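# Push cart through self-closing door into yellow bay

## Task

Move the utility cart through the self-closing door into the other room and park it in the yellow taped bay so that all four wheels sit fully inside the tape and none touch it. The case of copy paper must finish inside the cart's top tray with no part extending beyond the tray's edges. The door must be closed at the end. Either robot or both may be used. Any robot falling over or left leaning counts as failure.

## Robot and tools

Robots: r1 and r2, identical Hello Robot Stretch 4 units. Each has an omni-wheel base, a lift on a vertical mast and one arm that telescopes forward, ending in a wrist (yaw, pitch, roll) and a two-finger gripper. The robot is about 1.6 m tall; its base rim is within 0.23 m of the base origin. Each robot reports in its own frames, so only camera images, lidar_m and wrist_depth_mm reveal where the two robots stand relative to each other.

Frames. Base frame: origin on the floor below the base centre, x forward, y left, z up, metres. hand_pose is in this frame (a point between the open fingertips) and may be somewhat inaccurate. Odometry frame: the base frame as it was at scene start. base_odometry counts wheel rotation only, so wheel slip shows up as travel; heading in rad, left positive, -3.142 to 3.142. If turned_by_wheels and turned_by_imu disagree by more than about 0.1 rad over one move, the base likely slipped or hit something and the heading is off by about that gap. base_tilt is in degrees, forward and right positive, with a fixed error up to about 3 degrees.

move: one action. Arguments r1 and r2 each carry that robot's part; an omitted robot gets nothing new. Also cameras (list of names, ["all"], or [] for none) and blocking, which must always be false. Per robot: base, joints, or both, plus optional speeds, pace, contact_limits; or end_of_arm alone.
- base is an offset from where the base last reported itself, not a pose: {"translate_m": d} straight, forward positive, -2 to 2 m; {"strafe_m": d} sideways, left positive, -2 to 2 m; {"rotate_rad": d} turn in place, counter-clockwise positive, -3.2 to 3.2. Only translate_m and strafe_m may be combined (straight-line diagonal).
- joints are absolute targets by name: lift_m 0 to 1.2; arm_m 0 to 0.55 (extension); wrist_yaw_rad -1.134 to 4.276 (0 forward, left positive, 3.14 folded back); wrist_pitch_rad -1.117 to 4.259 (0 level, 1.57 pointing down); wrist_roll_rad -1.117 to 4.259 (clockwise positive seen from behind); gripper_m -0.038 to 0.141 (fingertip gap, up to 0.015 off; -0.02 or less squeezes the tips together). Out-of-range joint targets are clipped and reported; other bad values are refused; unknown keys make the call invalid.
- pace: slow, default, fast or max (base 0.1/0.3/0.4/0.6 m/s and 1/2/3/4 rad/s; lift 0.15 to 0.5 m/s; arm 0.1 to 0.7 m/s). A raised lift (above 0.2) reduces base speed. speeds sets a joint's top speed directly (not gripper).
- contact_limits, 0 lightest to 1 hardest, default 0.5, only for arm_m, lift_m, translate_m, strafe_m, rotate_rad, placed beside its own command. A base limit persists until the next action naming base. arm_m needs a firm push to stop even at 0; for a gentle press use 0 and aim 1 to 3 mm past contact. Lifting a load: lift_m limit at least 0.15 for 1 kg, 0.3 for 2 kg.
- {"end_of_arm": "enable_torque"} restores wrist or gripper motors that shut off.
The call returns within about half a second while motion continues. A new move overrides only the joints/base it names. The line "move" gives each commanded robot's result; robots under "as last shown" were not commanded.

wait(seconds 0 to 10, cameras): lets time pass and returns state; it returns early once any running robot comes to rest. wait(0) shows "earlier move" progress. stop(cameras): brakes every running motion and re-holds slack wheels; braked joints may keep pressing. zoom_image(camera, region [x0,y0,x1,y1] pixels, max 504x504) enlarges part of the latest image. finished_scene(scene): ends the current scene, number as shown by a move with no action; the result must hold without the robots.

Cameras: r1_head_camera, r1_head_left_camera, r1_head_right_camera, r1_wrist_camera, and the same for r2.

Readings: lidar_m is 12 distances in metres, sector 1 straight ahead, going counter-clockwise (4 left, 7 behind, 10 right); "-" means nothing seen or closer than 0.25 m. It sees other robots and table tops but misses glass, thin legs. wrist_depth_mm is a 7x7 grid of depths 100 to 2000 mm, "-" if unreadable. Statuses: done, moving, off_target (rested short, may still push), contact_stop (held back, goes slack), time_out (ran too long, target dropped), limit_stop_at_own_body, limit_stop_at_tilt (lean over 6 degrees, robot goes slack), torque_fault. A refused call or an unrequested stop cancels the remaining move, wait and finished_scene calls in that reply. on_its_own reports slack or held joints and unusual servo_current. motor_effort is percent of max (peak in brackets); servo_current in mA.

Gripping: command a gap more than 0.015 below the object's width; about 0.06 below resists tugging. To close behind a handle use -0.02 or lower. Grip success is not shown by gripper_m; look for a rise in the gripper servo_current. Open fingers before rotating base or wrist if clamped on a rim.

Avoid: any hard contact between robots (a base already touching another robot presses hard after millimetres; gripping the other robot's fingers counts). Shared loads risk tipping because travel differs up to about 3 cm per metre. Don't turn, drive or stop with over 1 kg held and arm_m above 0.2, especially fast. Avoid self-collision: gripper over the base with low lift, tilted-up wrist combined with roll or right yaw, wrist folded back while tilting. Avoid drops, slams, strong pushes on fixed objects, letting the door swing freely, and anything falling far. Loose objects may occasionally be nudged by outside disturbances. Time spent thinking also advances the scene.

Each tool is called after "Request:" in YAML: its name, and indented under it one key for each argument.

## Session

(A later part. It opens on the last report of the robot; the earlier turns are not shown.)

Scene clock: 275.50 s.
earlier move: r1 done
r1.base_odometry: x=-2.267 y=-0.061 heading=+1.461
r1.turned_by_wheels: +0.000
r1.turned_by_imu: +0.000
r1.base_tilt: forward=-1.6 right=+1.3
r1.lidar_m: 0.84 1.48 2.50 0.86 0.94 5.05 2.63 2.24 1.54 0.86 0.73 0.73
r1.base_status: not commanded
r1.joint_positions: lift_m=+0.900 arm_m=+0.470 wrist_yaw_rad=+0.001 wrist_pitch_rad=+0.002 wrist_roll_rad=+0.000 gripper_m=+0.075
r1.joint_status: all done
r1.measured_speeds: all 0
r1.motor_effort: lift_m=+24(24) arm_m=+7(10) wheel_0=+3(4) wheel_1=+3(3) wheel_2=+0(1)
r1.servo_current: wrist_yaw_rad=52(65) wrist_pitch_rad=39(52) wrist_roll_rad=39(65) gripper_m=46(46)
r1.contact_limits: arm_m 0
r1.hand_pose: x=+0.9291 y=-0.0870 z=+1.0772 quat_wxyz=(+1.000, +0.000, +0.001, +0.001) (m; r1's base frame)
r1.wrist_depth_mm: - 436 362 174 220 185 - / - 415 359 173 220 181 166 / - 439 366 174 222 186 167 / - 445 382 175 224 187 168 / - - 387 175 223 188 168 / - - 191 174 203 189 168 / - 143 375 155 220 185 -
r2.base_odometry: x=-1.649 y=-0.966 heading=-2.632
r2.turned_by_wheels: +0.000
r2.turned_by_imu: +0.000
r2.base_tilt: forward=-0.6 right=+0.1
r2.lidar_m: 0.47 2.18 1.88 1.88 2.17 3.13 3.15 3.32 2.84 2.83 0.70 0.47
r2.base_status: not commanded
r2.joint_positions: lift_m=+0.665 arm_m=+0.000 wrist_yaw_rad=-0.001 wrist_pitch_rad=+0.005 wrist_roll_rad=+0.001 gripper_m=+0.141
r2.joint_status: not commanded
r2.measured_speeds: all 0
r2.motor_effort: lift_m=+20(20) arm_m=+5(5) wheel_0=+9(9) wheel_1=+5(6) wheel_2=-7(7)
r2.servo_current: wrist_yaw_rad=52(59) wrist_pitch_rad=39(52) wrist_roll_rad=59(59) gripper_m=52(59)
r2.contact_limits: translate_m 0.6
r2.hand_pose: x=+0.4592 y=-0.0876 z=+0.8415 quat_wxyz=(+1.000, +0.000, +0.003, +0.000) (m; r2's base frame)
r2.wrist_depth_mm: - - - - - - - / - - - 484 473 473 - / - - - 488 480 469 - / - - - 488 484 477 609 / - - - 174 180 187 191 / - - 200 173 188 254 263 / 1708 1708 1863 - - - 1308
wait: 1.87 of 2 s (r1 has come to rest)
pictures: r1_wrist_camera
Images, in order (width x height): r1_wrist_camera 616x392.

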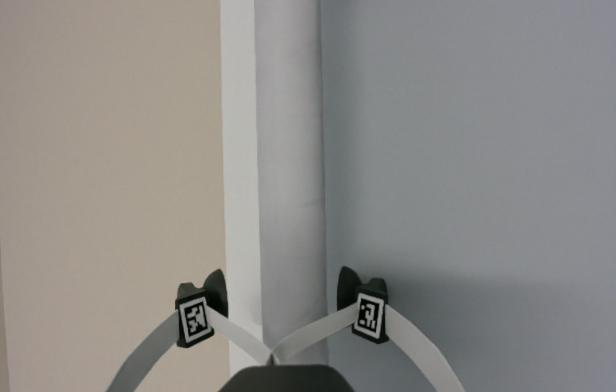

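Request:
move:
  blocking: false
  r1: {"joints":{"gripper_m":-0.035}}

Request:
wait:
  seconds: 1.5
  cameras: ["r1_wrist_camera"]

Request:
move:
  blocking: false
  r1: {"base":{"translate_m":-0.338,"strafe_m":0.071},"pace":"slow","contact_limits":{"translate_m":0.6}}

Request:
wait:
  seconds: 5
  cameras: ["r1_head_camera","r1_wrist_camera"]

Scene clock: 280.47 s.
move: r1 moving
r1.base_odometry: x=-2.267 y=-0.061 heading=+1.461
r1.turned_by_wheels: +0.000
r1.turned_by_imu: +0.000
r1.base_tilt: forward=-1.6 right=+1.3
r1.lidar_m: 0.85 1.49 2.48 0.86 0.94 5.06 2.62 2.26 1.54 0.85 0.73 0.73
r1.base_status: not commanded
r1.joint_positions: lift_m=+0.900 arm_m=+0.470 wrist_yaw_rad=+0.001 wrist_pitch_rad=+0.002 wrist_roll_rad=+0.000 gripper_m=+0.056
r1.joint_status: gripper_m moving
r1.measured_speeds: all 0
r1.motor_effort: lift_m=+24(24) arm_m=+7(7) wheel_0=+4(4) wheel_1=+3(3) wheel_2=+0(0)
r1.servo_current: wrist_yaw_rad=65(65) wrist_pitch_rad=39(46) wrist_roll_rad=52(65) gripper_m=104(104)
r1.contact_limits: arm_m 0
r1.hand_pose: x=+0.9291 y=-0.0870 z=+1.0772 quat_wxyz=(+1.000, +0.000, +0.001, +0.001) (m; r1's base frame)
r1.wrist_depth_mm: - 436 362 174 219 184 - / - 418 364 173 221 181 167 / - 442 364 174 221 186 167 / - 442 384 174 224 187 167 / - - 387 176 224 188 168 / - - 192 174 202 189 169 / - 140 362 168 220 185 -
r2: as last shown
r2.base_tilt: forward=-0.7 right=+0.1
r2.lidar_m: 0.47 2.19 1.87 1.88 2.18 3.15 3.14 3.34 2.86 2.87 0.71 0.48
r2.motor_effort: lift_m=+20(20) arm_m=+5(5) wheel_0=+9(9) wheel_1=+5(5) wheel_2=-7(7)
r2.servo_current: wrist_yaw_rad=46(59) wrist_pitch_rad=46(46) wrist_roll_rad=46(52) gripper_m=46(52)
r2.contact_limits: translate_m 0.6
r2.wrist_depth_mm: - - - - - - - / - - - 484 473 469 - / - - - 488 480 469 - / - - - 488 480 480 609 / - - - 174 180 186 191 / - - 200 174 187 255 263 / 1708 1756 1863 - - - 1336
pictures: none

Scene clock: 281.73 s.
earlier move: r1 done
r1.base_odometry: x=-2.267 y=-0.060 heading=+1.462
r1.turned_by_wheels: +0.001
r1.turned_by_imu: -0.016
r1.base_tilt: forward=-1.4 right=+1.3
r1.lidar_m: 0.85 1.46 2.48 0.86 0.92 5.01 2.64 2.25 1.59 0.87 0.71 0.74
r1.base_status: not commanded
r1.joint_positions: lift_m=+0.900 arm_m=+0.470 wrist_yaw_rad=+0.011 wrist_pitch_rad=+0.002 wrist_roll_rad=+0.000 gripper_m=-0.033
r1.joint_status: all done
r1.measured_speeds: translate_m=+0.000 strafe_m=+0.000 rotate_rad=+0.000 lift_m=+0.000 arm_m=+0.000 wrist_yaw_rad=+0.001 wrist_pitch_rad=+0.000 wrist_roll_rad=+0.000
r1.motor_effort: lift_m=+24(24) arm_m=-6(7) wheel_0=-1(4) wheel_1=+1(3) wheel_2=+16(16)
r1.servo_current: wrist_yaw_rad=52(78) wrist_pitch_rad=46(46) wrist_roll_rad=46(72) gripper_m=98(208)
r1.contact_limits: arm_m 0
r1.hand_pose: x=+0.9304 y=-0.0844 z=+1.0772 quat_wxyz=(+1.000, +0.000, +0.001, +0.005) (m; r1's base frame)
r1.wrist_depth_mm: - 421 345 171 215 180 - / - 421 347 170 211 181 158 / - 424 366 170 213 179 160 / - 430 373 168 214 179 160 / - 436 359 168 220 181 161 / - 442 184 168 200 181 162 / - 138 182 166 206 174 162
r2.base_odometry: x=-1.649 y=-0.966 heading=-2.632
r2.turned_by_wheels: +0.000
r2.turned_by_imu: +0.000
r2.base_tilt: forward=-0.6 right=+0.0
r2.lidar_m: 0.46 2.19 1.88 1.88 2.17 3.15 3.11 3.32 2.86 2.86 0.70 0.47
r2.base_status: not commanded
r2.joint_positions: lift_m=+0.665 arm_m=+0.000 wrist_yaw_rad=-0.001 wrist_pitch_rad=+0.005 wrist_roll_rad=+0.001 gripper_m=+0.141
r2.joint_status: not commanded
r2.measured_speeds: all 0
r2.motor_effort: lift_m=+20(20) arm_m=+4(5) wheel_0=+8(9) wheel_1=+5(5) wheel_2=-7(7)
r2.servo_current: wrist_yaw_rad=46(59) wrist_pitch_rad=52(52) wrist_roll_rad=52(65) gripper_m=52(59)
r2.contact_limits: translate_m 0.6
r2.hand_pose: x=+0.4592 y=-0.0876 z=+0.8415 quat_wxyz=(+1.000, +0.000, +0.003, +0.000) (m; r2's base frame)
r2.wrist_depth_mm: - - - - - - - / - - - 488 477 469 - / - - - 488 477 473 - / - - - 488 480 473 603 / - - - 174 180 187 191 / - - 201 173 189 254 263 / 1756 1756 1863 - - - 1336
wait: 1.27 of 1.5 s (r1 has come to rest)
pictures: r1_wrist_camera
Images, in order (width x height): r1_wrist_camera 616x392.

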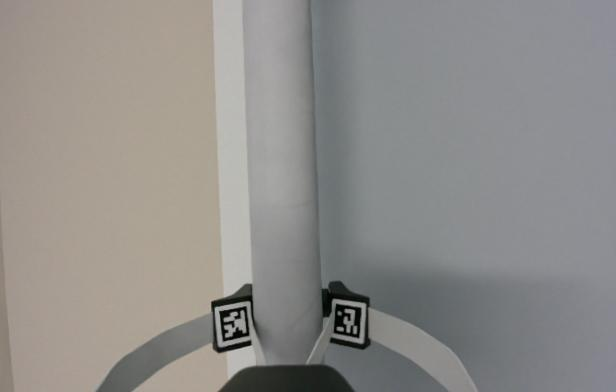

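Scene clock: 282.23 s.
move: r1 moving
r1.base_odometry: x=-2.271 y=-0.072 heading=+1.464
r1.turned_by_wheels: +0.002
r1.turned_by_imu: -0.007
r1.base_tilt: forward=-1.0 right=+1.6
r1.lidar_m: 0.83 1.42 2.47 0.86 0.92 5.02 2.68 2.26 1.62 0.89 0.73 0.72
r1.base_status: translate_m moving; strafe_m moving
r1.joint_positions: lift_m=+0.900 arm_m=+0.470 wrist_yaw_rad=+0.014 wrist_pitch_rad=+0.001 wrist_roll_rad=+0.000 gripper_m=-0.033
r1.joint_status: not commanded
r1.measured_speeds: translate_m=-0.049 strafe_m=+0.010 rotate_rad=-0.001 lift_m=+0.001 arm_m=+0.000 wrist_yaw_rad=+0.011 wrist_pitch_rad=-0.018 wrist_roll_rad=+0.000
r1.motor_effort: lift_m=+23(24) arm_m=-7(7) wheel_0=+2(4) wheel_1=-2(5) wheel_2=+29(29)
r1.servo_current: wrist_yaw_rad=72(78) wrist_pitch_rad=52(52) wrist_roll_rad=46(59) gripper_m=91(104)
r1.contact_limits: arm_m 0; translate_m 0.6
r1.hand_pose: x=+0.9308 y=-0.0835 z=+1.0776 quat_wxyz=(+1.000, +0.000, +0.000, +0.007) (m; r1's base frame)
r1.wrist_depth_mm: - 418 345 170 214 179 - / - 424 347 177 211 181 - / - 424 349 174 211 178 159 / - 430 368 173 212 179 159 / - 433 370 172 214 180 160 / - 421 182 170 200 180 160 / - 141 349 167 206 172 -
r2: as last shown
r2.base_tilt: forward=-0.7 right=+0.1
r2.lidar_m: 0.45 2.20 1.89 1.88 2.16 3.15 3.15 3.30 2.87 2.85 0.68 0.45
r2.motor_effort: lift_m=+20(20) arm_m=+5(5) wheel_0=+8(9) wheel_1=+5(5) wheel_2=-7(7)
r2.servo_current: wrist_yaw_rad=46(52) wrist_pitch_rad=39(52) wrist_roll_rad=46(59) gripper_m=59(59)
r2.contact_limits: translate_m 0.6
r2.wrist_depth_mm: - - - - - - - / - - - 484 473 466 - / - - - 488 480 473 - / - - - 492 480 477 603 / - - - 175 180 186 192 / - - 201 173 189 254 262 / 1756 1756 1863 - - - 1308
pictures: none

Scene clock: 283.10 s.
earlier move: r1 contact_stop
r1.base_odometry: x=-2.266 y=-0.048 heading=+1.499
r1.turned_by_wheels: +0.035
r1.turned_by_imu: +0.032
r1.base_tilt: forward=-1.6 right=+1.3
r1.lidar_m: 0.85 1.49 2.47 0.87 0.95 5.04 2.63 2.28 1.49 0.83 0.72 0.72
r1.base_status: translate_m contact_stop (by the wheels' count: +0.012 of -0.338); strafe_m contact_stop (by the wheels' count: +0.000 of +0.071)
r1.joint_positions: lift_m=+0.900 arm_m=+0.470 wrist_yaw_rad=+0.000 wrist_pitch_rad=+0.002 wrist_roll_rad=+0.000 gripper_m=-0.034
r1.joint_status: not commanded
r1.measured_speeds: all 0
r1.on_its_own: the wheels are slack since a contact_stop
r1.motor_effort: lift_m=+22(24) arm_m=+4(8) wheel_0=+0(4) wheel_1=+0(5) wheel_2=+0(31)
r1.servo_current: wrist_yaw_rad=52(85) wrist_pitch_rad=46(52) wrist_roll_rad=59(65) gripper_m=59(104)
r1.contact_limits: arm_m 0; translate_m 0.6
r1.hand_pose: x=+0.9293 y=-0.0875 z=+1.0774 quat_wxyz=(+1.000, +0.000, +0.001, +0.000) (m; r1's base frame)
r1.wrist_depth_mm: - 394 342 158 214 182 - / - 410 343 158 211 179 161 / - 397 347 161 211 180 163 / - 421 349 160 214 182 163 / - 410 353 158 219 182 164 / - 413 186 160 199 182 164 / - 138 176 158 206 175 164
r2.base_odometry: x=-1.649 y=-0.966 heading=-2.632
r2.turned_by_wheels: +0.000
r2.turned_by_imu: +0.000
r2.base_tilt: forward=-0.7 right=+0.1
r2.lidar_m: 0.48 2.22 1.88 1.90 2.19 3.15 3.14 3.33 2.85 2.87 0.68 0.47
r2.base_status: not commanded
r2.joint_positions: lift_m=+0.665 arm_m=+0.000 wrist_yaw_rad=-0.001 wrist_pitch_rad=+0.005 wrist_roll_rad=+0.001 gripper_m=+0.141
r2.joint_status: not commanded
r2.measured_speeds: all 0
r2.motor_effort: lift_m=+20(20) arm_m=+5(5) wheel_0=+8(9) wheel_1=+5(6) wheel_2=-6(7)
r2.servo_current: wrist_yaw_rad=46(52) wrist_pitch_rad=46(52) wrist_roll_rad=39(59) gripper_m=59(59)
r2.contact_limits: translate_m 0.6
r2.hand_pose: x=+0.4592 y=-0.0876 z=+0.8415 quat_wxyz=(+1.000, +0.000, +0.003, +0.000) (m; r2's base frame)
r2.wrist_depth_mm: - - - - - - - / - - - 484 477 469 - / - - - 488 477 469 - / - - - 488 480 473 597 / - - - 175 180 186 193 / - - 201 173 188 254 260 / 1756 1756 1921 - - - 1336
wait: 0.87 of 5 s (r1 has come to rest)
pictures: r1_head_camera, r1_wrist_camera
Images, in order (width x height): r1_head_camera 420x560, r1_wrist_camera 616x392.

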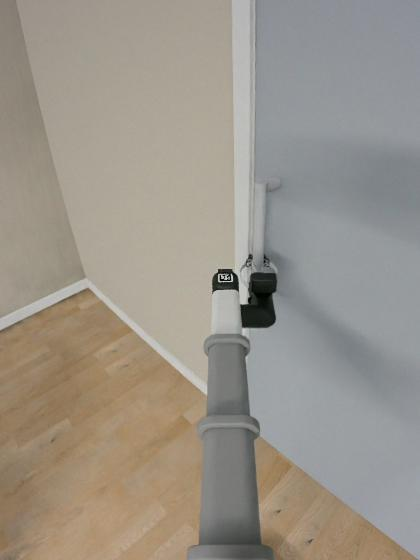

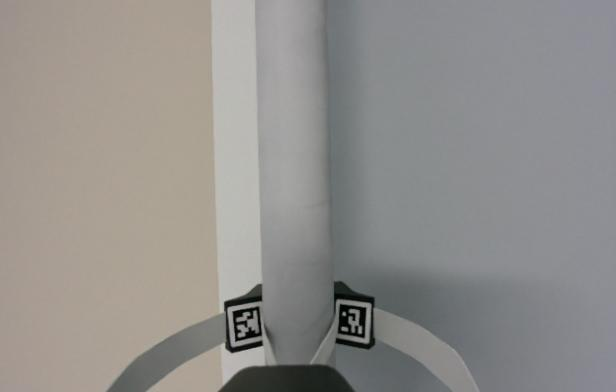

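Request:
move:
  blocking: false
  r1: {"base":{"translate_m":-0.18,"strafe_m":0.062},"pace":"slow","contact_limits":{"translate_m":0.9}}

Request:
wait:
  seconds: 3
  cameras: ["r1_head_camera"]

Scene clock: 289.67 s.
move: r1 moving
r1.base_odometry: x=-2.271 y=-0.060 heading=+1.497
r1.turned_by_wheels: -0.001
r1.turned_by_imu: -0.011
r1.base_tilt: forward=-1.4 right=+1.4
r1.lidar_m: 0.84 1.44 2.48 0.84 0.90 5.04 2.63 2.25 1.56 0.86 0.74 0.69
r1.base_status: translate_m moving; strafe_m moving
r1.joint_positions: lift_m=+0.900 arm_m=+0.470 wrist_yaw_rad=+0.000 wrist_pitch_rad=+0.002 wrist_roll_rad=+0.000 gripper_m=-0.034
r1.joint_status: not commanded
r1.measured_speeds: translate_m=-0.048 strafe_m=+0.017 rotate_rad=+0.005 lift_m=+0.000 arm_m=+0.000 wrist_yaw_rad=+0.000 wrist_pitch_rad=+0.000 wrist_roll_rad=+0.000
r1.motor_effort: lift_m=+22(22) arm_m=-4(4) wheel_0=-19(19) wheel_1=-3(6) wheel_2=+6(6)
r1.servo_current: wrist_yaw_rad=33(59) wrist_pitch_rad=39(46) wrist_roll_rad=26(59) gripper_m=59(65)
r1.contact_limits: arm_m 0; translate_m 0.9
r1.hand_pose: x=+0.9293 y=-0.0875 z=+1.0774 quat_wxyz=(+1.000, +0.000, +0.001, +0.000) (m; r1's base frame)
r1.wrist_depth_mm: - 424 366 163 212 183 - / - 430 370 163 218 184 166 / - 424 368 164 219 185 166 / - 427 370 164 220 185 167 / - 436 370 166 220 186 167 / - 436 345 166 183 186 167 / - 141 170 163 216 174 167
r2: as last shown
r2.base_tilt: forward=-0.7 right=+0.0
r2.lidar_m: 0.44 2.19 1.89 1.89 2.19 3.15 3.15 3.31 2.85 2.86 0.67 0.48
r2.motor_effort: lift_m=+20(20) arm_m=+5(5) wheel_0=+9(9) wheel_1=+5(6) wheel_2=-7(7)
r2.servo_current: wrist_yaw_rad=39(59) wrist_pitch_rad=39(52) wrist_roll_rad=46(52) gripper_m=52(52)
r2.contact_limits: translate_m 0.6
r2.wrist_depth_mm: - - - - - - - / - - - 484 477 469 - / - - - 484 477 473 - / - - - 492 484 473 603 / - - - 175 181 186 193 / - - 200 173 187 255 262 / 1708 1756 1863 - - - 1308
pictures: none

Scene clock: 292.30 s.
earlier move: r1 done
r1.base_odometry: x=-2.341 y=-0.223 heading=+1.500
r1.turned_by_wheels: +0.003
r1.turned_by_imu: -0.011
r1.base_tilt: forward=-1.5 right=+1.3
r1.lidar_m: 0.86 1.77 2.52 0.75 0.86 4.88 2.63 2.22 1.92 1.08 0.83 0.80
r1.base_status: done
r1.joint_positions: lift_m=+0.900 arm_m=+0.470 wrist_yaw_rad=+0.016 wrist_pitch_rad=+0.002 wrist_roll_rad=+0.000 gripper_m=-0.034
r1.joint_status: not commanded
r1.measured_speeds: all 0
r1.motor_effort: lift_m=+19(22) arm_m=-8(9) wheel_0=+5(19) wheel_1=-1(6) wheel_2=+17(34)
r1.servo_current: wrist_yaw_rad=91(111) wrist_pitch_rad=39(59) wrist_roll_rad=39(65) gripper_m=59(72)
r1.contact_limits: arm_m 0; translate_m 0.9
r1.hand_pose: x=+0.9310 y=-0.0828 z=+1.0775 quat_wxyz=(+1.000, +0.000, +0.001, +0.008) (m; r1's base frame)
r1.wrist_depth_mm: - - 164 165 213 190 170 / 1708 - 170 165 214 184 172 / - - - 169 216 189 172 / - - - 165 218 190 173 / - - - 168 218 190 174 / 1708 - 178 167 210 194 175 / - 138 160 165 211 189 175
r2.base_odometry: x=-1.649 y=-0.966 heading=-2.632
r2.turned_by_wheels: +0.000
r2.turned_by_imu: +0.000
r2.base_tilt: forward=-0.7 right=+0.0
r2.lidar_m: 0.48 2.22 1.89 1.88 2.19 3.15 3.15 3.33 2.86 2.87 0.69 0.48
r2.base_status: not commanded
r2.joint_positions: lift_m=+0.665 arm_m=+0.000 wrist_yaw_rad=-0.001 wrist_pitch_rad=+0.005 wrist_roll_rad=+0.001 gripper_m=+0.141
r2.joint_status: not commanded
r2.measured_speeds: all 0
r2.motor_effort: lift_m=+20(20) arm_m=+5(5) wheel_0=+9(9) wheel_1=+5(6) wheel_2=-7(7)
r2.servo_current: wrist_yaw_rad=59(59) wrist_pitch_rad=39(52) wrist_roll_rad=39(65) gripper_m=59(59)
r2.contact_limits: translate_m 0.6
r2.hand_pose: x=+0.4592 y=-0.0876 z=+0.8415 quat_wxyz=(+1.000, +0.000, +0.003, +0.000) (m; r2's base frame)
r2.wrist_depth_mm: - - - - - - - / - - - 480 477 466 - / - - - 488 480 473 - / - - - 492 484 473 609 / - - - 174 180 187 192 / - - 200 173 188 254 260 / 1756 1708 1808 - - - 1308
wait: 2.63 of 3 s (r1 has come to rest)
pictures: r1_head_camera
Images, in order (width x height): r1_head_camera 420x560.

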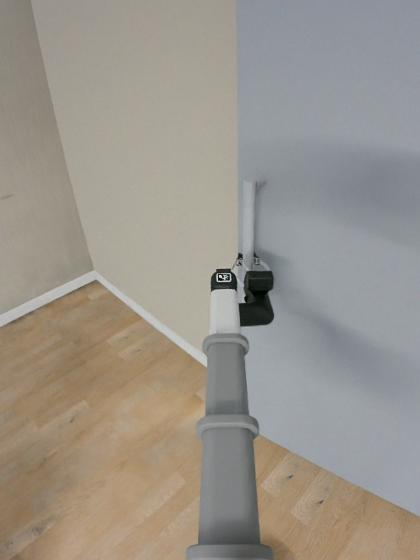

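Request:
move:
  blocking: false
  r1: {"base":{"translate_m":-0.347,"strafe_m":0.044},"pace":"slow","contact_limits":{"translate_m":0.9}}

Request:
wait:
  seconds: 5

Request:
move:
  blocking: false
  r1: {"base":{"translate_m":-0.337,"strafe_m":-0.092},"pace":"slow","contact_limits":{"translate_m":0.9}}

Request:
wait:
  seconds: 5
  cameras: ["r1_head_camera","r1_wrist_camera","r2_head_camera"]

Scene clock: 300.60 s.
move: r1 moving
r1.base_odometry: x=-2.343 y=-0.235 heading=+1.503
r1.turned_by_wheels: +0.003
r1.turned_by_imu: -0.005
r1.base_tilt: forward=-1.3 right=+1.3
r1.lidar_m: 0.84 1.78 2.51 0.76 0.86 4.88 2.64 2.23 1.96 1.08 0.84 0.80
r1.base_status: translate_m moving; strafe_m moving
r1.joint_positions: lift_m=+0.900 arm_m=+0.470 wrist_yaw_rad=+0.016 wrist_pitch_rad=+0.002 wrist_roll_rad=+0.000 gripper_m=-0.034
r1.joint_status: not commanded
r1.measured_speeds: translate_m=-0.049 strafe_m=+0.007 rotate_rad=+0.001 lift_m=+0.000 arm_m=+0.000 wrist_yaw_rad=+0.000 wrist_pitch_rad=+0.000 wrist_roll_rad=+0.000
r1.motor_effort: lift_m=+19(19) arm_m=-8(8) wheel_0=+3(5) wheel_1=-4(4) wheel_2=+30(30)
r1.servo_current: wrist_yaw_rad=98(98) wrist_pitch_rad=46(46) wrist_roll_rad=52(59) gripper_m=65(65)
r1.contact_limits: arm_m 0; translate_m 0.9
r1.hand_pose: x=+0.9310 y=-0.0828 z=+1.0775 quat_wxyz=(+1.000, +0.000, +0.001, +0.008) (m; r1's base frame)
r1.wrist_depth_mm: - - 164 231 213 189 170 / - - 167 174 213 183 171 / - - - 172 215 188 172 / - - - 172 216 190 173 / 1661 - - 170 218 190 174 / - - 177 170 210 194 175 / - 141 - 166 207 188 175
r2: as last shown
r2.base_tilt: forward=-0.6 right=+0.1
r2.lidar_m: 0.45 2.20 1.87 1.89 2.17 3.14 3.14 3.34 2.86 2.87 0.70 0.47
r2.motor_effort: lift_m=+20(20) arm_m=+5(5) wheel_0=+9(9) wheel_1=+5(5) wheel_2=-7(7)
r2.servo_current: wrist_yaw_rad=52(59) wrist_pitch_rad=39(46) wrist_roll_rad=46(46) gripper_m=52(59)
r2.contact_limits: translate_m 0.6
r2.wrist_depth_mm: - - - - - - - / - - - 488 477 469 - / - - - 488 480 469 - / - - - 492 484 473 597 / - - - 175 180 186 192 / - - 200 173 188 254 262 / 1708 1756 1863 - - - 1308
pictures: none

Scene clock: 304.87 s.
earlier move: r1 done
r1.base_odometry: x=-2.408 y=-0.566 heading=+1.504
r1.turned_by_wheels: +0.001
r1.turned_by_imu: +0.115
r1.base_tilt: forward=-1.5 right=+1.2
r1.lidar_m: 0.86 2.75 0.80 0.83 1.64 3.49 2.23 2.00 2.02 1.29 1.02 0.89
r1.base_status: done
r1.joint_positions: lift_m=+0.900 arm_m=+0.470 wrist_yaw_rad=+0.017 wrist_pitch_rad=+0.002 wrist_roll_rad=+0.000 gripper_m=-0.034
r1.joint_status: not commanded
r1.measured_speeds: all 0
r1.motor_effort: lift_m=+19(19) arm_m=-8(8) wheel_0=+12(14) wheel_1=+3(6) wheel_2=+27(32)
r1.servo_current: wrist_yaw_rad=78(124) wrist_pitch_rad=33(52) wrist_roll_rad=59(65) gripper_m=59(65)
r1.contact_limits: arm_m 0; translate_m 0.9
r1.hand_pose: x=+0.9310 y=-0.0826 z=+1.0775 quat_wxyz=(+1.000, +0.000, +0.001, +0.008) (m; r1's base frame)
r1.wrist_depth_mm: - - 164 169 221 206 193 / - - 166 233 222 208 195 / - - 262 234 223 206 196 / - - 263 176 225 207 196 / - - 170 175 225 208 196 / - - 176 173 224 208 198 / - 146 180 167 159 204 198
r2.base_odometry: x=-1.649 y=-0.966 heading=-2.632
r2.turned_by_wheels: +0.000
r2.turned_by_imu: +0.001
r2.base_tilt: forward=-0.7 right=+0.1
r2.lidar_m: 0.46 2.20 1.91 1.88 2.15 3.14 3.16 3.33 2.86 2.85 0.69 0.48
r2.base_status: not commanded
r2.joint_positions: lift_m=+0.665 arm_m=+0.000 wrist_yaw_rad=-0.001 wrist_pitch_rad=+0.005 wrist_roll_rad=+0.001 gripper_m=+0.141
r2.joint_status: not commanded
r2.measured_speeds: all 0
r2.motor_effort: lift_m=+20(20) arm_m=+5(5) wheel_0=+8(9) wheel_1=+5(6) wheel_2=-7(7)
r2.servo_current: wrist_yaw_rad=46(65) wrist_pitch_rad=46(52) wrist_roll_rad=46(59) gripper_m=46(59)
r2.contact_limits: translate_m 0.6
r2.hand_pose: x=+0.4592 y=-0.0876 z=+0.8415 quat_wxyz=(+1.000, +0.000, +0.003, +0.000) (m; r2's base frame)
r2.wrist_depth_mm: - - - - - 466 - / - - - 484 477 469 - / - - - 488 480 469 - / - - - 492 480 469 554 / - - - 175 180 186 191 / - - 201 173 188 253 263 / 1756 1708 1808 - - - 1708
wait: 4.27 of 5 s (r1 has come to rest)
pictures: none

Scene clock: 305.37 s.
move: r1 moving
r1.base_odometry: x=-2.406 y=-0.579 heading=+1.507
r1.turned_by_wheels: +0.003
r1.turned_by_imu: +0.011
r1.base_tilt: forward=-1.5 right=+1.3
r1.lidar_m: 0.87 2.74 0.81 0.82 1.66 3.39 2.21 1.97 2.01 1.27 1.02 0.90
r1.base_status: translate_m moving; strafe_m moving
r1.joint_positions: lift_m=+0.900 arm_m=+0.470 wrist_yaw_rad=+0.017 wrist_pitch_rad=+0.002 wrist_roll_rad=+0.000 gripper_m=-0.034
r1.joint_status: not commanded
r1.measured_speeds: translate_m=-0.047 strafe_m=-0.014 rotate_rad=-0.001 lift_m=+0.000 arm_m=+0.000 wrist_yaw_rad=+0.000 wrist_pitch_rad=+0.000 wrist_roll_rad=+0.000
r1.motor_effort: lift_m=+19(19) arm_m=-8(8) wheel_0=+10(13) wheel_1=-1(4) wheel_2=+27(29)
r1.servo_current: wrist_yaw_rad=85(111) wrist_pitch_rad=46(52) wrist_roll_rad=59(59) gripper_m=65(65)
r1.contact_limits: arm_m 0; translate_m 0.9
r1.hand_pose: x=+0.9310 y=-0.0826 z=+1.0775 quat_wxyz=(+1.000, +0.000, +0.001, +0.008) (m; r1's base frame)
r1.wrist_depth_mm: - - 166 168 222 207 194 / - - 167 233 223 208 195 / - - 262 234 224 208 196 / - - 264 173 225 208 196 / - - 172 172 226 208 198 / - - 179 171 224 209 198 / - 152 177 167 168 203 199
r2: as last shown
r2.turned_by_imu: +0.000
r2.base_tilt: forward=-0.7 right=+0.0
r2.lidar_m: 0.46 2.21 1.87 1.89 2.18 3.14 3.16 3.33 2.86 2.87 0.71 0.48
r2.motor_effort: lift_m=+20(20) arm_m=+4(5) wheel_0=+9(9) wheel_1=+5(5) wheel_2=-7(7)
r2.servo_current: wrist_yaw_rad=59(59) wrist_pitch_rad=39(46) wrist_roll_rad=52(52) gripper_m=52(59)
r2.contact_limits: translate_m 0.6
r2.wrist_depth_mm: - - - - - 469 - / - - - 480 477 466 - / - - - 488 477 473 - / - - - 492 480 480 554 / - - - 175 180 186 192 / - - 200 173 188 254 260 / 1756 1708 1808 - - - 1708
pictures: none

Scene clock: 309.60 s.
earlier move: r1 done
r1.base_odometry: x=-2.338 y=-0.907 heading=+1.507
r1.turned_by_wheels: +0.001
r1.turned_by_imu: +0.154
r1.base_tilt: forward=-1.6 right=+1.3
r1.lidar_m: 0.83 1.06 1.03 1.08 4.53 2.48 1.78 1.69 1.78 1.27 1.14 0.95
r1.base_status: done
r1.joint_positions: lift_m=+0.900 arm_m=+0.470 wrist_yaw_rad=+0.017 wrist_pitch_rad=+0.002 wrist_roll_rad=+0.000 gripper_m=-0.034
r1.joint_status: not commanded
r1.measured_speeds: all 0
r1.motor_effort: lift_m=+19(19) arm_m=-8(8) wheel_0=+14(16) wheel_1=+4(6) wheel_2=+27(30)
r1.servo_current: wrist_yaw_rad=98(124) wrist_pitch_rad=39(52) wrist_roll_rad=46(72) gripper_m=59(65)
r1.contact_limits: arm_m 0; translate_m 0.9
r1.hand_pose: x=+0.9311 y=-0.0824 z=+1.0775 quat_wxyz=(+1.000, +0.000, +0.001, +0.009) (m; r1's base frame)
r1.wrist_depth_mm: - - 253 169 226 215 208 / - - 254 235 228 217 209 / - - 255 236 229 217 209 / - - 257 167 229 218 211 / - - 258 177 231 220 211 / - - 182 173 229 220 211 / - 159 257 166 157 219 212
r2.base_odometry: x=-1.649 y=-0.966 heading=-2.632
r2.turned_by_wheels: +0.000
r2.turned_by_imu: +0.001
r2.base_tilt: forward=-0.7 right=+0.0
r2.lidar_m: 0.45 2.23 1.89 1.89 2.19 3.14 3.15 3.30 2.85 2.87 0.67 0.47
r2.base_status: not commanded
r2.joint_positions: lift_m=+0.665 arm_m=+0.000 wrist_yaw_rad=-0.001 wrist_pitch_rad=+0.005 wrist_roll_rad=+0.001 gripper_m=+0.141
r2.joint_status: not commanded
r2.measured_speeds: all 0
r2.motor_effort: lift_m=+20(20) arm_m=+5(5) wheel_0=+9(9) wheel_1=+5(5) wheel_2=-7(7)
r2.servo_current: wrist_yaw_rad=52(59) wrist_pitch_rad=39(52) wrist_roll_rad=46(65) gripper_m=46(59)
r2.contact_limits: translate_m 0.6
r2.hand_pose: x=+0.4592 y=-0.0876 z=+0.8415 quat_wxyz=(+1.000, +0.000, +0.003, +0.000) (m; r2's base frame)
r2.wrist_depth_mm: - - - - - 469 - / - - - 484 477 469 - / - - - 484 477 473 - / - - - 488 488 477 554 / - - - 175 180 186 192 / - - 201 173 189 254 262 / 1756 1708 1808 - - - 1618
wait: 4.23 of 5 s (r1 has come to rest)
pictures: r1_head_camera, r1_wrist_camera, r2_head_camera
Images, in order (width x height): r1_head_camera 420x560, r1_wrist_camera 616x392, r2_head_camera 420x560.

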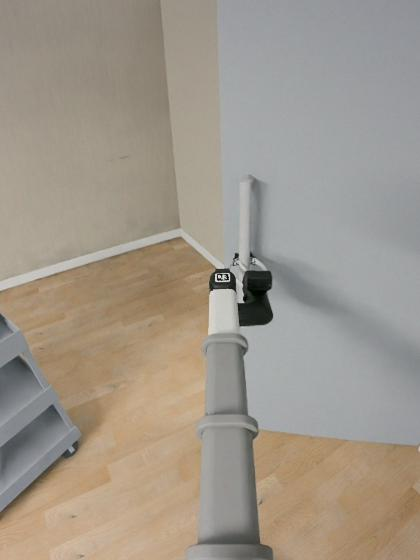

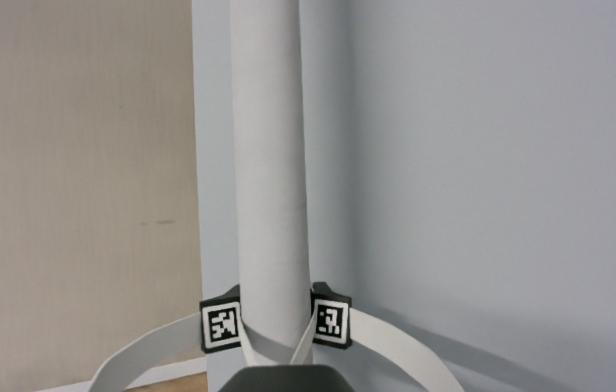

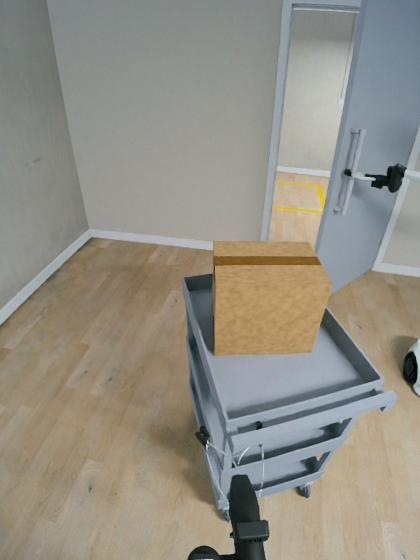

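Request:
move:
  blocking: false
  r1: {"base":{"translate_m":-0.33,"strafe_m":-0.08},"pace":"slow","contact_limits":{"translate_m":0.9}}

Request:
wait:
  seconds: 5
  cameras: ["r1_head_left_camera","r1_head_camera","r1_wrist_camera","r2_head_camera"]

Scene clock: 322.03 s.
move: r1 moving
r1.base_odometry: x=-2.336 y=-0.920 heading=+1.510
r1.turned_by_wheels: +0.003
r1.turned_by_imu: +0.007
r1.base_tilt: forward=-1.5 right=+1.2
r1.lidar_m: 0.87 1.06 1.03 1.10 4.53 2.40 1.70 1.69 1.77 1.27 1.15 0.93
r1.base_status: translate_m moving; strafe_m moving
r1.joint_positions: lift_m=+0.900 arm_m=+0.470 wrist_yaw_rad=+0.017 wrist_pitch_rad=+0.002 wrist_roll_rad=+0.000 gripper_m=-0.034
r1.joint_status: not commanded
r1.measured_speeds: translate_m=-0.047 strafe_m=-0.013 rotate_rad=-0.001 lift_m=+0.000 arm_m=+0.000 wrist_yaw_rad=+0.000 wrist_pitch_rad=+0.000 wrist_roll_rad=+0.000
r1.motor_effort: lift_m=+19(19) arm_m=-8(8) wheel_0=+13(14) wheel_1=+2(4) wheel_2=+27(29)
r1.servo_current: wrist_yaw_rad=111(111) wrist_pitch_rad=39(46) wrist_roll_rad=39(65) gripper_m=59(65)
r1.contact_limits: arm_m 0; translate_m 0.9
r1.hand_pose: x=+0.9311 y=-0.0824 z=+1.0775 quat_wxyz=(+1.000, +0.000, +0.001, +0.009) (m; r1's base frame)
r1.wrist_depth_mm: - - 253 168 228 216 209 / - - 254 236 228 218 209 / - - 257 235 229 218 210 / - - 256 176 230 219 211 / - - 257 173 231 220 211 / - - 181 172 229 220 211 / - 153 257 166 151 216 213
r2: as last shown
r2.turned_by_imu: +0.000
r2.base_tilt: forward=-0.7 right=+0.1
r2.lidar_m: 0.47 2.18 1.87 1.89 2.19 3.15 3.14 3.35 2.86 2.87 0.70 0.46
r2.servo_current: wrist_yaw_rad=46(59) wrist_pitch_rad=46(46) wrist_roll_rad=46(59) gripper_m=52(59)
r2.contact_limits: translate_m 0.6
r2.wrist_depth_mm: - - - - - 466 - / - - - 484 473 466 - / - - - 492 480 469 - / - - - 488 484 477 554 / - - - 175 180 186 192 / - - 200 173 188 254 262 / 1708 1661 1808 - - - 1618
pictures: none

Scene clock: 326.20 s.
earlier move: r1 done
r1.base_odometry: x=-2.278 y=-1.241 heading=+1.511
r1.turned_by_wheels: +0.000
r1.turned_by_imu: +0.090
r1.base_tilt: forward=-1.6 right=+1.3
r1.lidar_m: 0.84 1.29 1.25 4.56 4.18 1.86 1.41 1.37 1.50 1.32 1.28 0.98
r1.base_status: done
r1.joint_positions: lift_m=+0.900 arm_m=+0.470 wrist_yaw_rad=+0.017 wrist_pitch_rad=+0.002 wrist_roll_rad=+0.000 gripper_m=-0.034
r1.joint_status: not commanded
r1.measured_speeds: all 0
r1.motor_effort: lift_m=+19(19) arm_m=-7(8) wheel_0=+15(20) wheel_1=+6(7) wheel_2=+22(29)
r1.servo_current: wrist_yaw_rad=85(130) wrist_pitch_rad=39(52) wrist_roll_rad=46(72) gripper_m=59(72)
r1.contact_limits: arm_m 0; translate_m 0.9
r1.hand_pose: x=+0.9310 y=-0.0824 z=+1.0775 quat_wxyz=(+1.000, +0.000, +0.001, +0.009) (m; r1's base frame)
r1.wrist_depth_mm: - - 241 240 239 238 235 / - - 243 241 240 238 237 / - - 243 240 241 239 237 / - - 243 166 241 240 238 / - - 245 242 242 241 239 / - - 181 174 242 241 239 / - 159 246 166 146 241 239
r2.base_odometry: x=-1.649 y=-0.966 heading=-2.632
r2.turned_by_wheels: +0.000
r2.turned_by_imu: +0.001
r2.base_tilt: forward=-0.7 right=+0.1
r2.lidar_m: 0.47 2.17 1.86 1.88 2.16 3.13 3.16 3.30 2.87 2.86 0.68 0.47
r2.base_status: not commanded
r2.joint_positions: lift_m=+0.665 arm_m=+0.000 wrist_yaw_rad=-0.001 wrist_pitch_rad=+0.005 wrist_roll_rad=+0.001 gripper_m=+0.141
r2.joint_status: not commanded
r2.measured_speeds: all 0
r2.motor_effort: lift_m=+20(20) arm_m=+4(5) wheel_0=+9(9) wheel_1=+5(6) wheel_2=-7(7)
r2.servo_current: wrist_yaw_rad=52(65) wrist_pitch_rad=46(52) wrist_roll_rad=39(59) gripper_m=46(59)
r2.contact_limits: translate_m 0.6
r2.hand_pose: x=+0.4592 y=-0.0876 z=+0.8415 quat_wxyz=(+1.000, +0.000, +0.003, +0.000) (m; r2's base frame)
r2.wrist_depth_mm: - - - - - - - / - - - 484 477 469 - / - - - 488 480 473 - / - - - 488 480 477 574 / - - - 175 180 187 192 / - - 200 173 189 254 263 / 1756 1708 1808 - - - 1708
wait: 4.17 of 5 s (r1 has come to rest)
pictures: r1_head_camera, r1_head_left_camera, r1_wrist_camera, r2_head_camera
Images, in order (width x height): r1_head_camera 420x560, r1_head_left_camera 420x672, r1_wrist_camera 616x392, r2_head_camera 420x560.

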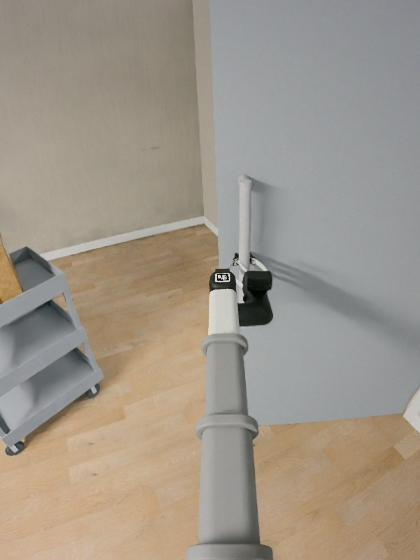

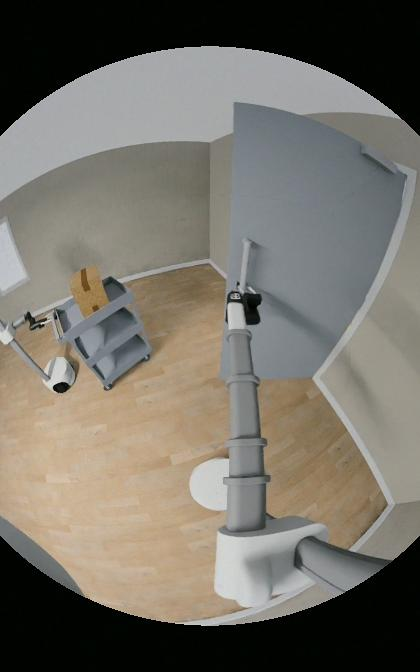

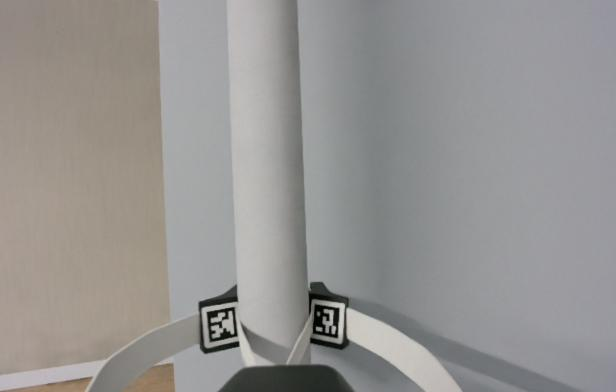

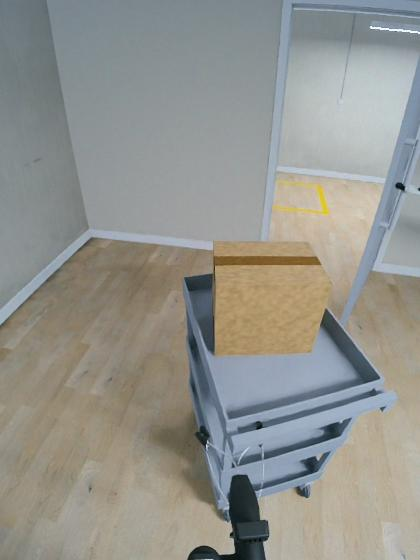

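Request:
move:
  blocking: false
  r1: {"base":{"translate_m":-0.36,"strafe_m":-0.07},"pace":"slow","contact_limits":{"translate_m":0.8}}
  r2: {"base":{"translate_m":-0.06,"strafe_m":0.02}}

Request:
wait:
  seconds: 1

Request:
wait:
  seconds: 4.5
  cameras: ["r1_head_left_camera","r1_head_camera","r1_wrist_camera","r2_head_camera"]

Scene clock: 333.47 s.
move: r1 moving; r2 moving
r1.base_odometry: x=-2.277 y=-1.254 heading=+1.514
r1.turned_by_wheels: +0.003
r1.turned_by_imu: +0.003
r1.base_tilt: forward=-1.5 right=+1.3
r1.lidar_m: 0.84 1.28 1.26 4.56 4.12 1.81 1.42 1.38 1.50 1.33 1.27 1.00
r1.base_status: translate_m moving; strafe_m moving
r1.joint_positions: lift_m=+0.900 arm_m=+0.470 wrist_yaw_rad=+0.017 wrist_pitch_rad=+0.002 wrist_roll_rad=+0.000 gripper_m=-0.034
r1.joint_status: not commanded
r1.measured_speeds: translate_m=-0.049 strafe_m=-0.009 rotate_rad=+0.001 lift_m=+0.000 arm_m=+0.000 wrist_yaw_rad=+0.000 wrist_pitch_rad=+0.000 wrist_roll_rad=+0.000
r1.motor_effort: lift_m=+19(19) arm_m=-7(7) wheel_0=+11(14) wheel_1=+2(6) wheel_2=+26(27)
r1.servo_current: wrist_yaw_rad=91(117) wrist_pitch_rad=39(52) wrist_roll_rad=46(65) gripper_m=59(65)
r1.contact_limits: arm_m 0; translate_m 0.8
r1.hand_pose: x=+0.9310 y=-0.0824 z=+1.0775 quat_wxyz=(+1.000, +0.000, +0.001, +0.009) (m; r1's base frame)
r1.wrist_depth_mm: - - 242 242 239 239 238 / - - 242 240 240 241 238 / - - 243 241 242 240 240 / - - 243 165 242 241 239 / - - 245 173 242 241 241 / - - 182 171 243 241 242 / - 153 246 165 148 242 241
r2.base_odometry: x=-1.617 y=-0.960 heading=-2.632
r2.turned_by_wheels: +0.000
r2.turned_by_imu: +0.000
r2.base_tilt: forward=-0.7 right=+0.1
r2.lidar_m: 0.48 2.21 1.86 1.86 2.19 3.12 3.10 3.35 2.87 2.88 0.78 0.52
r2.base_status: translate_m moving; strafe_m moving
r2.joint_positions: lift_m=+0.665 arm_m=+0.000 wrist_yaw_rad=+0.001 wrist_pitch_rad=+0.005 wrist_roll_rad=+0.001 gripper_m=+0.141
r2.joint_status: not commanded
r2.measured_speeds: translate_m=-0.122 strafe_m=+0.039 rotate_rad=-0.001 lift_m=+0.000 arm_m=+0.000 wrist_yaw_rad=+0.000 wrist_pitch_rad=+0.000 wrist_roll_rad=+0.000
r2.motor_effort: lift_m=+20(20) arm_m=+5(5) wheel_0=-10(11) wheel_1=-6(7) wheel_2=+13(15)
r2.servo_current: wrist_yaw_rad=39(52) wrist_pitch_rad=46(52) wrist_roll_rad=46(59) gripper_m=46(52)
r2.hand_pose: x=+0.4593 y=-0.0872 z=+0.8415 quat_wxyz=(+1.000, +0.000, +0.003, +0.000) (m; r2's base frame)
r2.wrist_depth_mm: - - - - - - - / - - - 512 504 496 - / - - - 517 504 500 - / - - - 517 508 500 621 / - - - 204 206 214 222 / - - - 200 195 282 293 / 1756 1708 1756 - - - 1708
pictures: none

Scene clock: 334.23 s.
earlier move: r1 moving; r2 done
r1.base_odometry: x=-2.268 y=-1.319 heading=+1.514
r1.turned_by_wheels: +0.000
r1.turned_by_imu: +0.004
r1.base_tilt: forward=-1.5 right=+1.3
r1.lidar_m: 0.86 1.33 1.31 4.55 3.91 1.72 1.34 1.31 1.43 1.34 1.31 0.99
r1.base_status: translate_m moving; strafe_m moving
r1.joint_positions: lift_m=+0.900 arm_m=+0.470 wrist_yaw_rad=+0.017 wrist_pitch_rad=+0.002 wrist_roll_rad=+0.000 gripper_m=-0.034
r1.joint_status: not commanded
r1.measured_speeds: translate_m=-0.098 strafe_m=-0.019 rotate_rad=+0.004 lift_m=+0.000 arm_m=+0.000 wrist_yaw_rad=+0.000 wrist_pitch_rad=+0.000 wrist_roll_rad=+0.000
r1.motor_effort: lift_m=+19(19) arm_m=-7(7) wheel_0=+12(15) wheel_1=+2(6) wheel_2=+23(27)
r1.servo_current: wrist_yaw_rad=91(117) wrist_pitch_rad=39(52) wrist_roll_rad=39(65) gripper_m=59(65)
r1.contact_limits: arm_m 0; translate_m 0.8
r1.hand_pose: x=+0.9310 y=-0.0824 z=+1.0775 quat_wxyz=(+1.000, +0.000, +0.001, +0.009) (m; r1's base frame)
r1.wrist_depth_mm: - - 240 242 245 246 248 / - - 238 242 245 248 249 / - - 240 244 246 248 250 / - - 240 166 247 250 250 / - - 241 175 247 249 253 / - - 182 172 248 250 252 / - 159 241 176 156 250 253
r2.base_odometry: x=-1.587 y=-0.954 heading=-2.632
r2.turned_by_wheels: +0.000
r2.turned_by_imu: +0.000
r2.base_tilt: forward=-0.7 right=+0.1
r2.lidar_m: 0.49 2.20 1.89 1.88 2.18 3.09 3.07 3.33 2.86 2.87 1.84 0.53
r2.base_status: done
r2.joint_positions: lift_m=+0.665 arm_m=+0.000 wrist_yaw_rad=+0.001 wrist_pitch_rad=+0.005 wrist_roll_rad=+0.001 gripper_m=+0.141
r2.joint_status: not commanded
r2.measured_speeds: all 0
r2.motor_effort: lift_m=+19(20) arm_m=+5(5) wheel_0=-3(11) wheel_1=-4(7) wheel_2=+2(15)
r2.servo_current: wrist_yaw_rad=39(52) wrist_pitch_rad=46(52) wrist_roll_rad=52(59) gripper_m=46(59)
r2.hand_pose: x=+0.4593 y=-0.0872 z=+0.8416 quat_wxyz=(+1.000, +0.000, +0.003, +0.000) (m; r2's base frame)
r2.wrist_depth_mm: - - - - - - - / - - - 544 530 525 - / - - - 549 539 530 - / - - - 549 544 535 634 / - - - 289 238 245 257 / - - - 230 211 204 - / 1756 1808 1921 - - 809 1756
wait: 0.77 of 1 s (r2 has come to rest)
pictures: none

Scene clock: 337.90 s.
earlier move: r1 done
r1.base_odometry: x=-2.229 y=-1.604 heading=+1.509
r1.turned_by_wheels: -0.005
r1.turned_by_imu: -0.001
r1.base_tilt: forward=-1.5 right=+1.3
r1.lidar_m: 0.86 1.57 1.55 4.47 3.05 1.36 1.04 1.02 1.13 1.42 1.35 1.07
r1.base_status: done
r1.joint_positions: lift_m=+0.900 arm_m=+0.470 wrist_yaw_rad=+0.003 wrist_pitch_rad=+0.002 wrist_roll_rad=+0.000 gripper_m=-0.034
r1.joint_status: not commanded
r1.measured_speeds: all 0
r1.motor_effort: lift_m=+19(19) arm_m=-7(7) wheel_0=-11(15) wheel_1=-8(10) wheel_2=+2(27)
r1.servo_current: wrist_yaw_rad=26(124) wrist_pitch_rad=39(52) wrist_roll_rad=65(65) gripper_m=59(65)
r1.contact_limits: arm_m 0; translate_m 0.8
r1.hand_pose: x=+0.9298 y=-0.0867 z=+1.0775 quat_wxyz=(+1.000, +0.000, +0.001, +0.001) (m; r1's base frame)
r1.wrist_depth_mm: - 213 227 162 282 324 370 / - 214 225 163 282 325 373 / - 214 226 164 282 324 370 / - 214 228 164 283 325 370 / - 215 228 163 285 324 375 / - 216 208 165 274 327 377 / - 210 222 163 282 309 377
r2.base_odometry: x=-1.587 y=-0.954 heading=-2.632
r2.turned_by_wheels: +0.000
r2.turned_by_imu: +0.001
r2.base_tilt: forward=-0.7 right=+0.1
r2.lidar_m: 0.48 2.18 1.88 1.87 2.16 3.09 3.09 3.34 2.88 2.87 2.01 0.54
r2.base_status: done
r2.joint_positions: lift_m=+0.665 arm_m=+0.000 wrist_yaw_rad=+0.001 wrist_pitch_rad=+0.005 wrist_roll_rad=+0.001 gripper_m=+0.141
r2.joint_status: not commanded
r2.measured_speeds: all 0
r2.motor_effort: lift_m=+20(20) arm_m=+5(5) wheel_0=-3(11) wheel_1=-4(7) wheel_2=+3(15)
r2.servo_current: wrist_yaw_rad=39(59) wrist_pitch_rad=46(52) wrist_roll_rad=52(59) gripper_m=52(59)
r2.hand_pose: x=+0.4593 y=-0.0872 z=+0.8416 quat_wxyz=(+1.000, +0.000, +0.003, +0.000) (m; r2's base frame)
r2.wrist_depth_mm: - - - - - - - / - - - 549 535 525 - / - - - 549 539 535 - / - - - 554 539 535 640 / - - - 289 237 246 257 / - - - 232 212 204 - / 1756 1756 1921 - - 831 1756
wait: 3.67 of 4.5 s (r1 has come to rest)
pictures: r1_head_camera, r1_head_left_camera, r1_wrist_camera, r2_head_camera
Images, in order (width x height): r1_head_camera 420x560, r1_head_left_camera 420x672, r1_wrist_camera 616x392, r2_head_camera 420x560.

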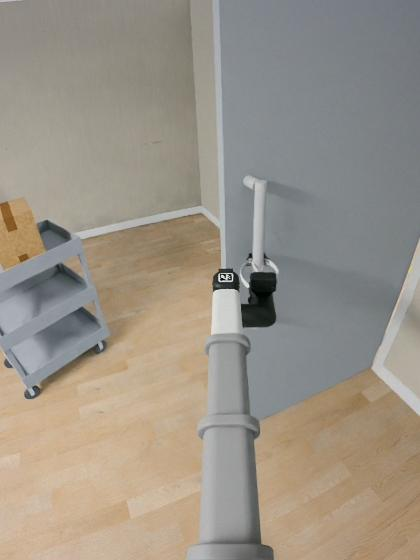

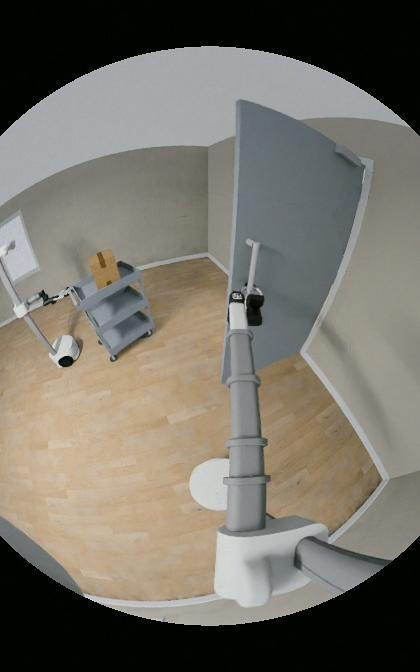

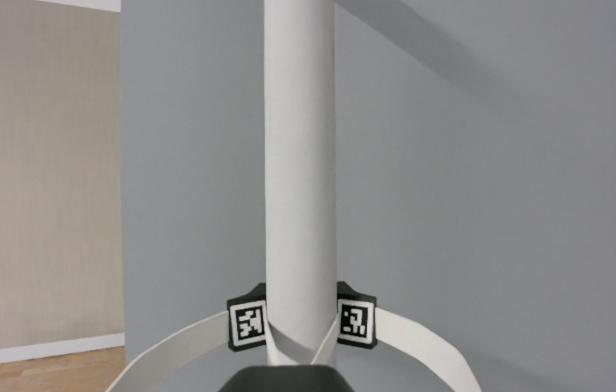

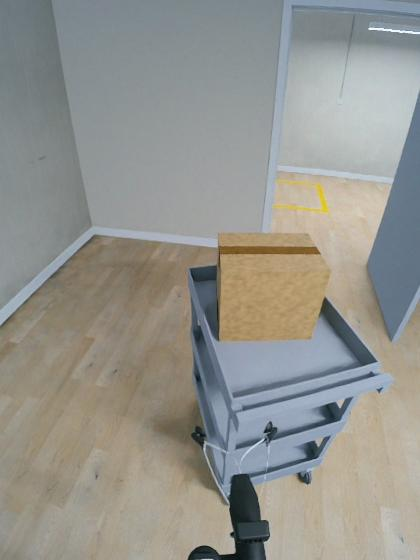

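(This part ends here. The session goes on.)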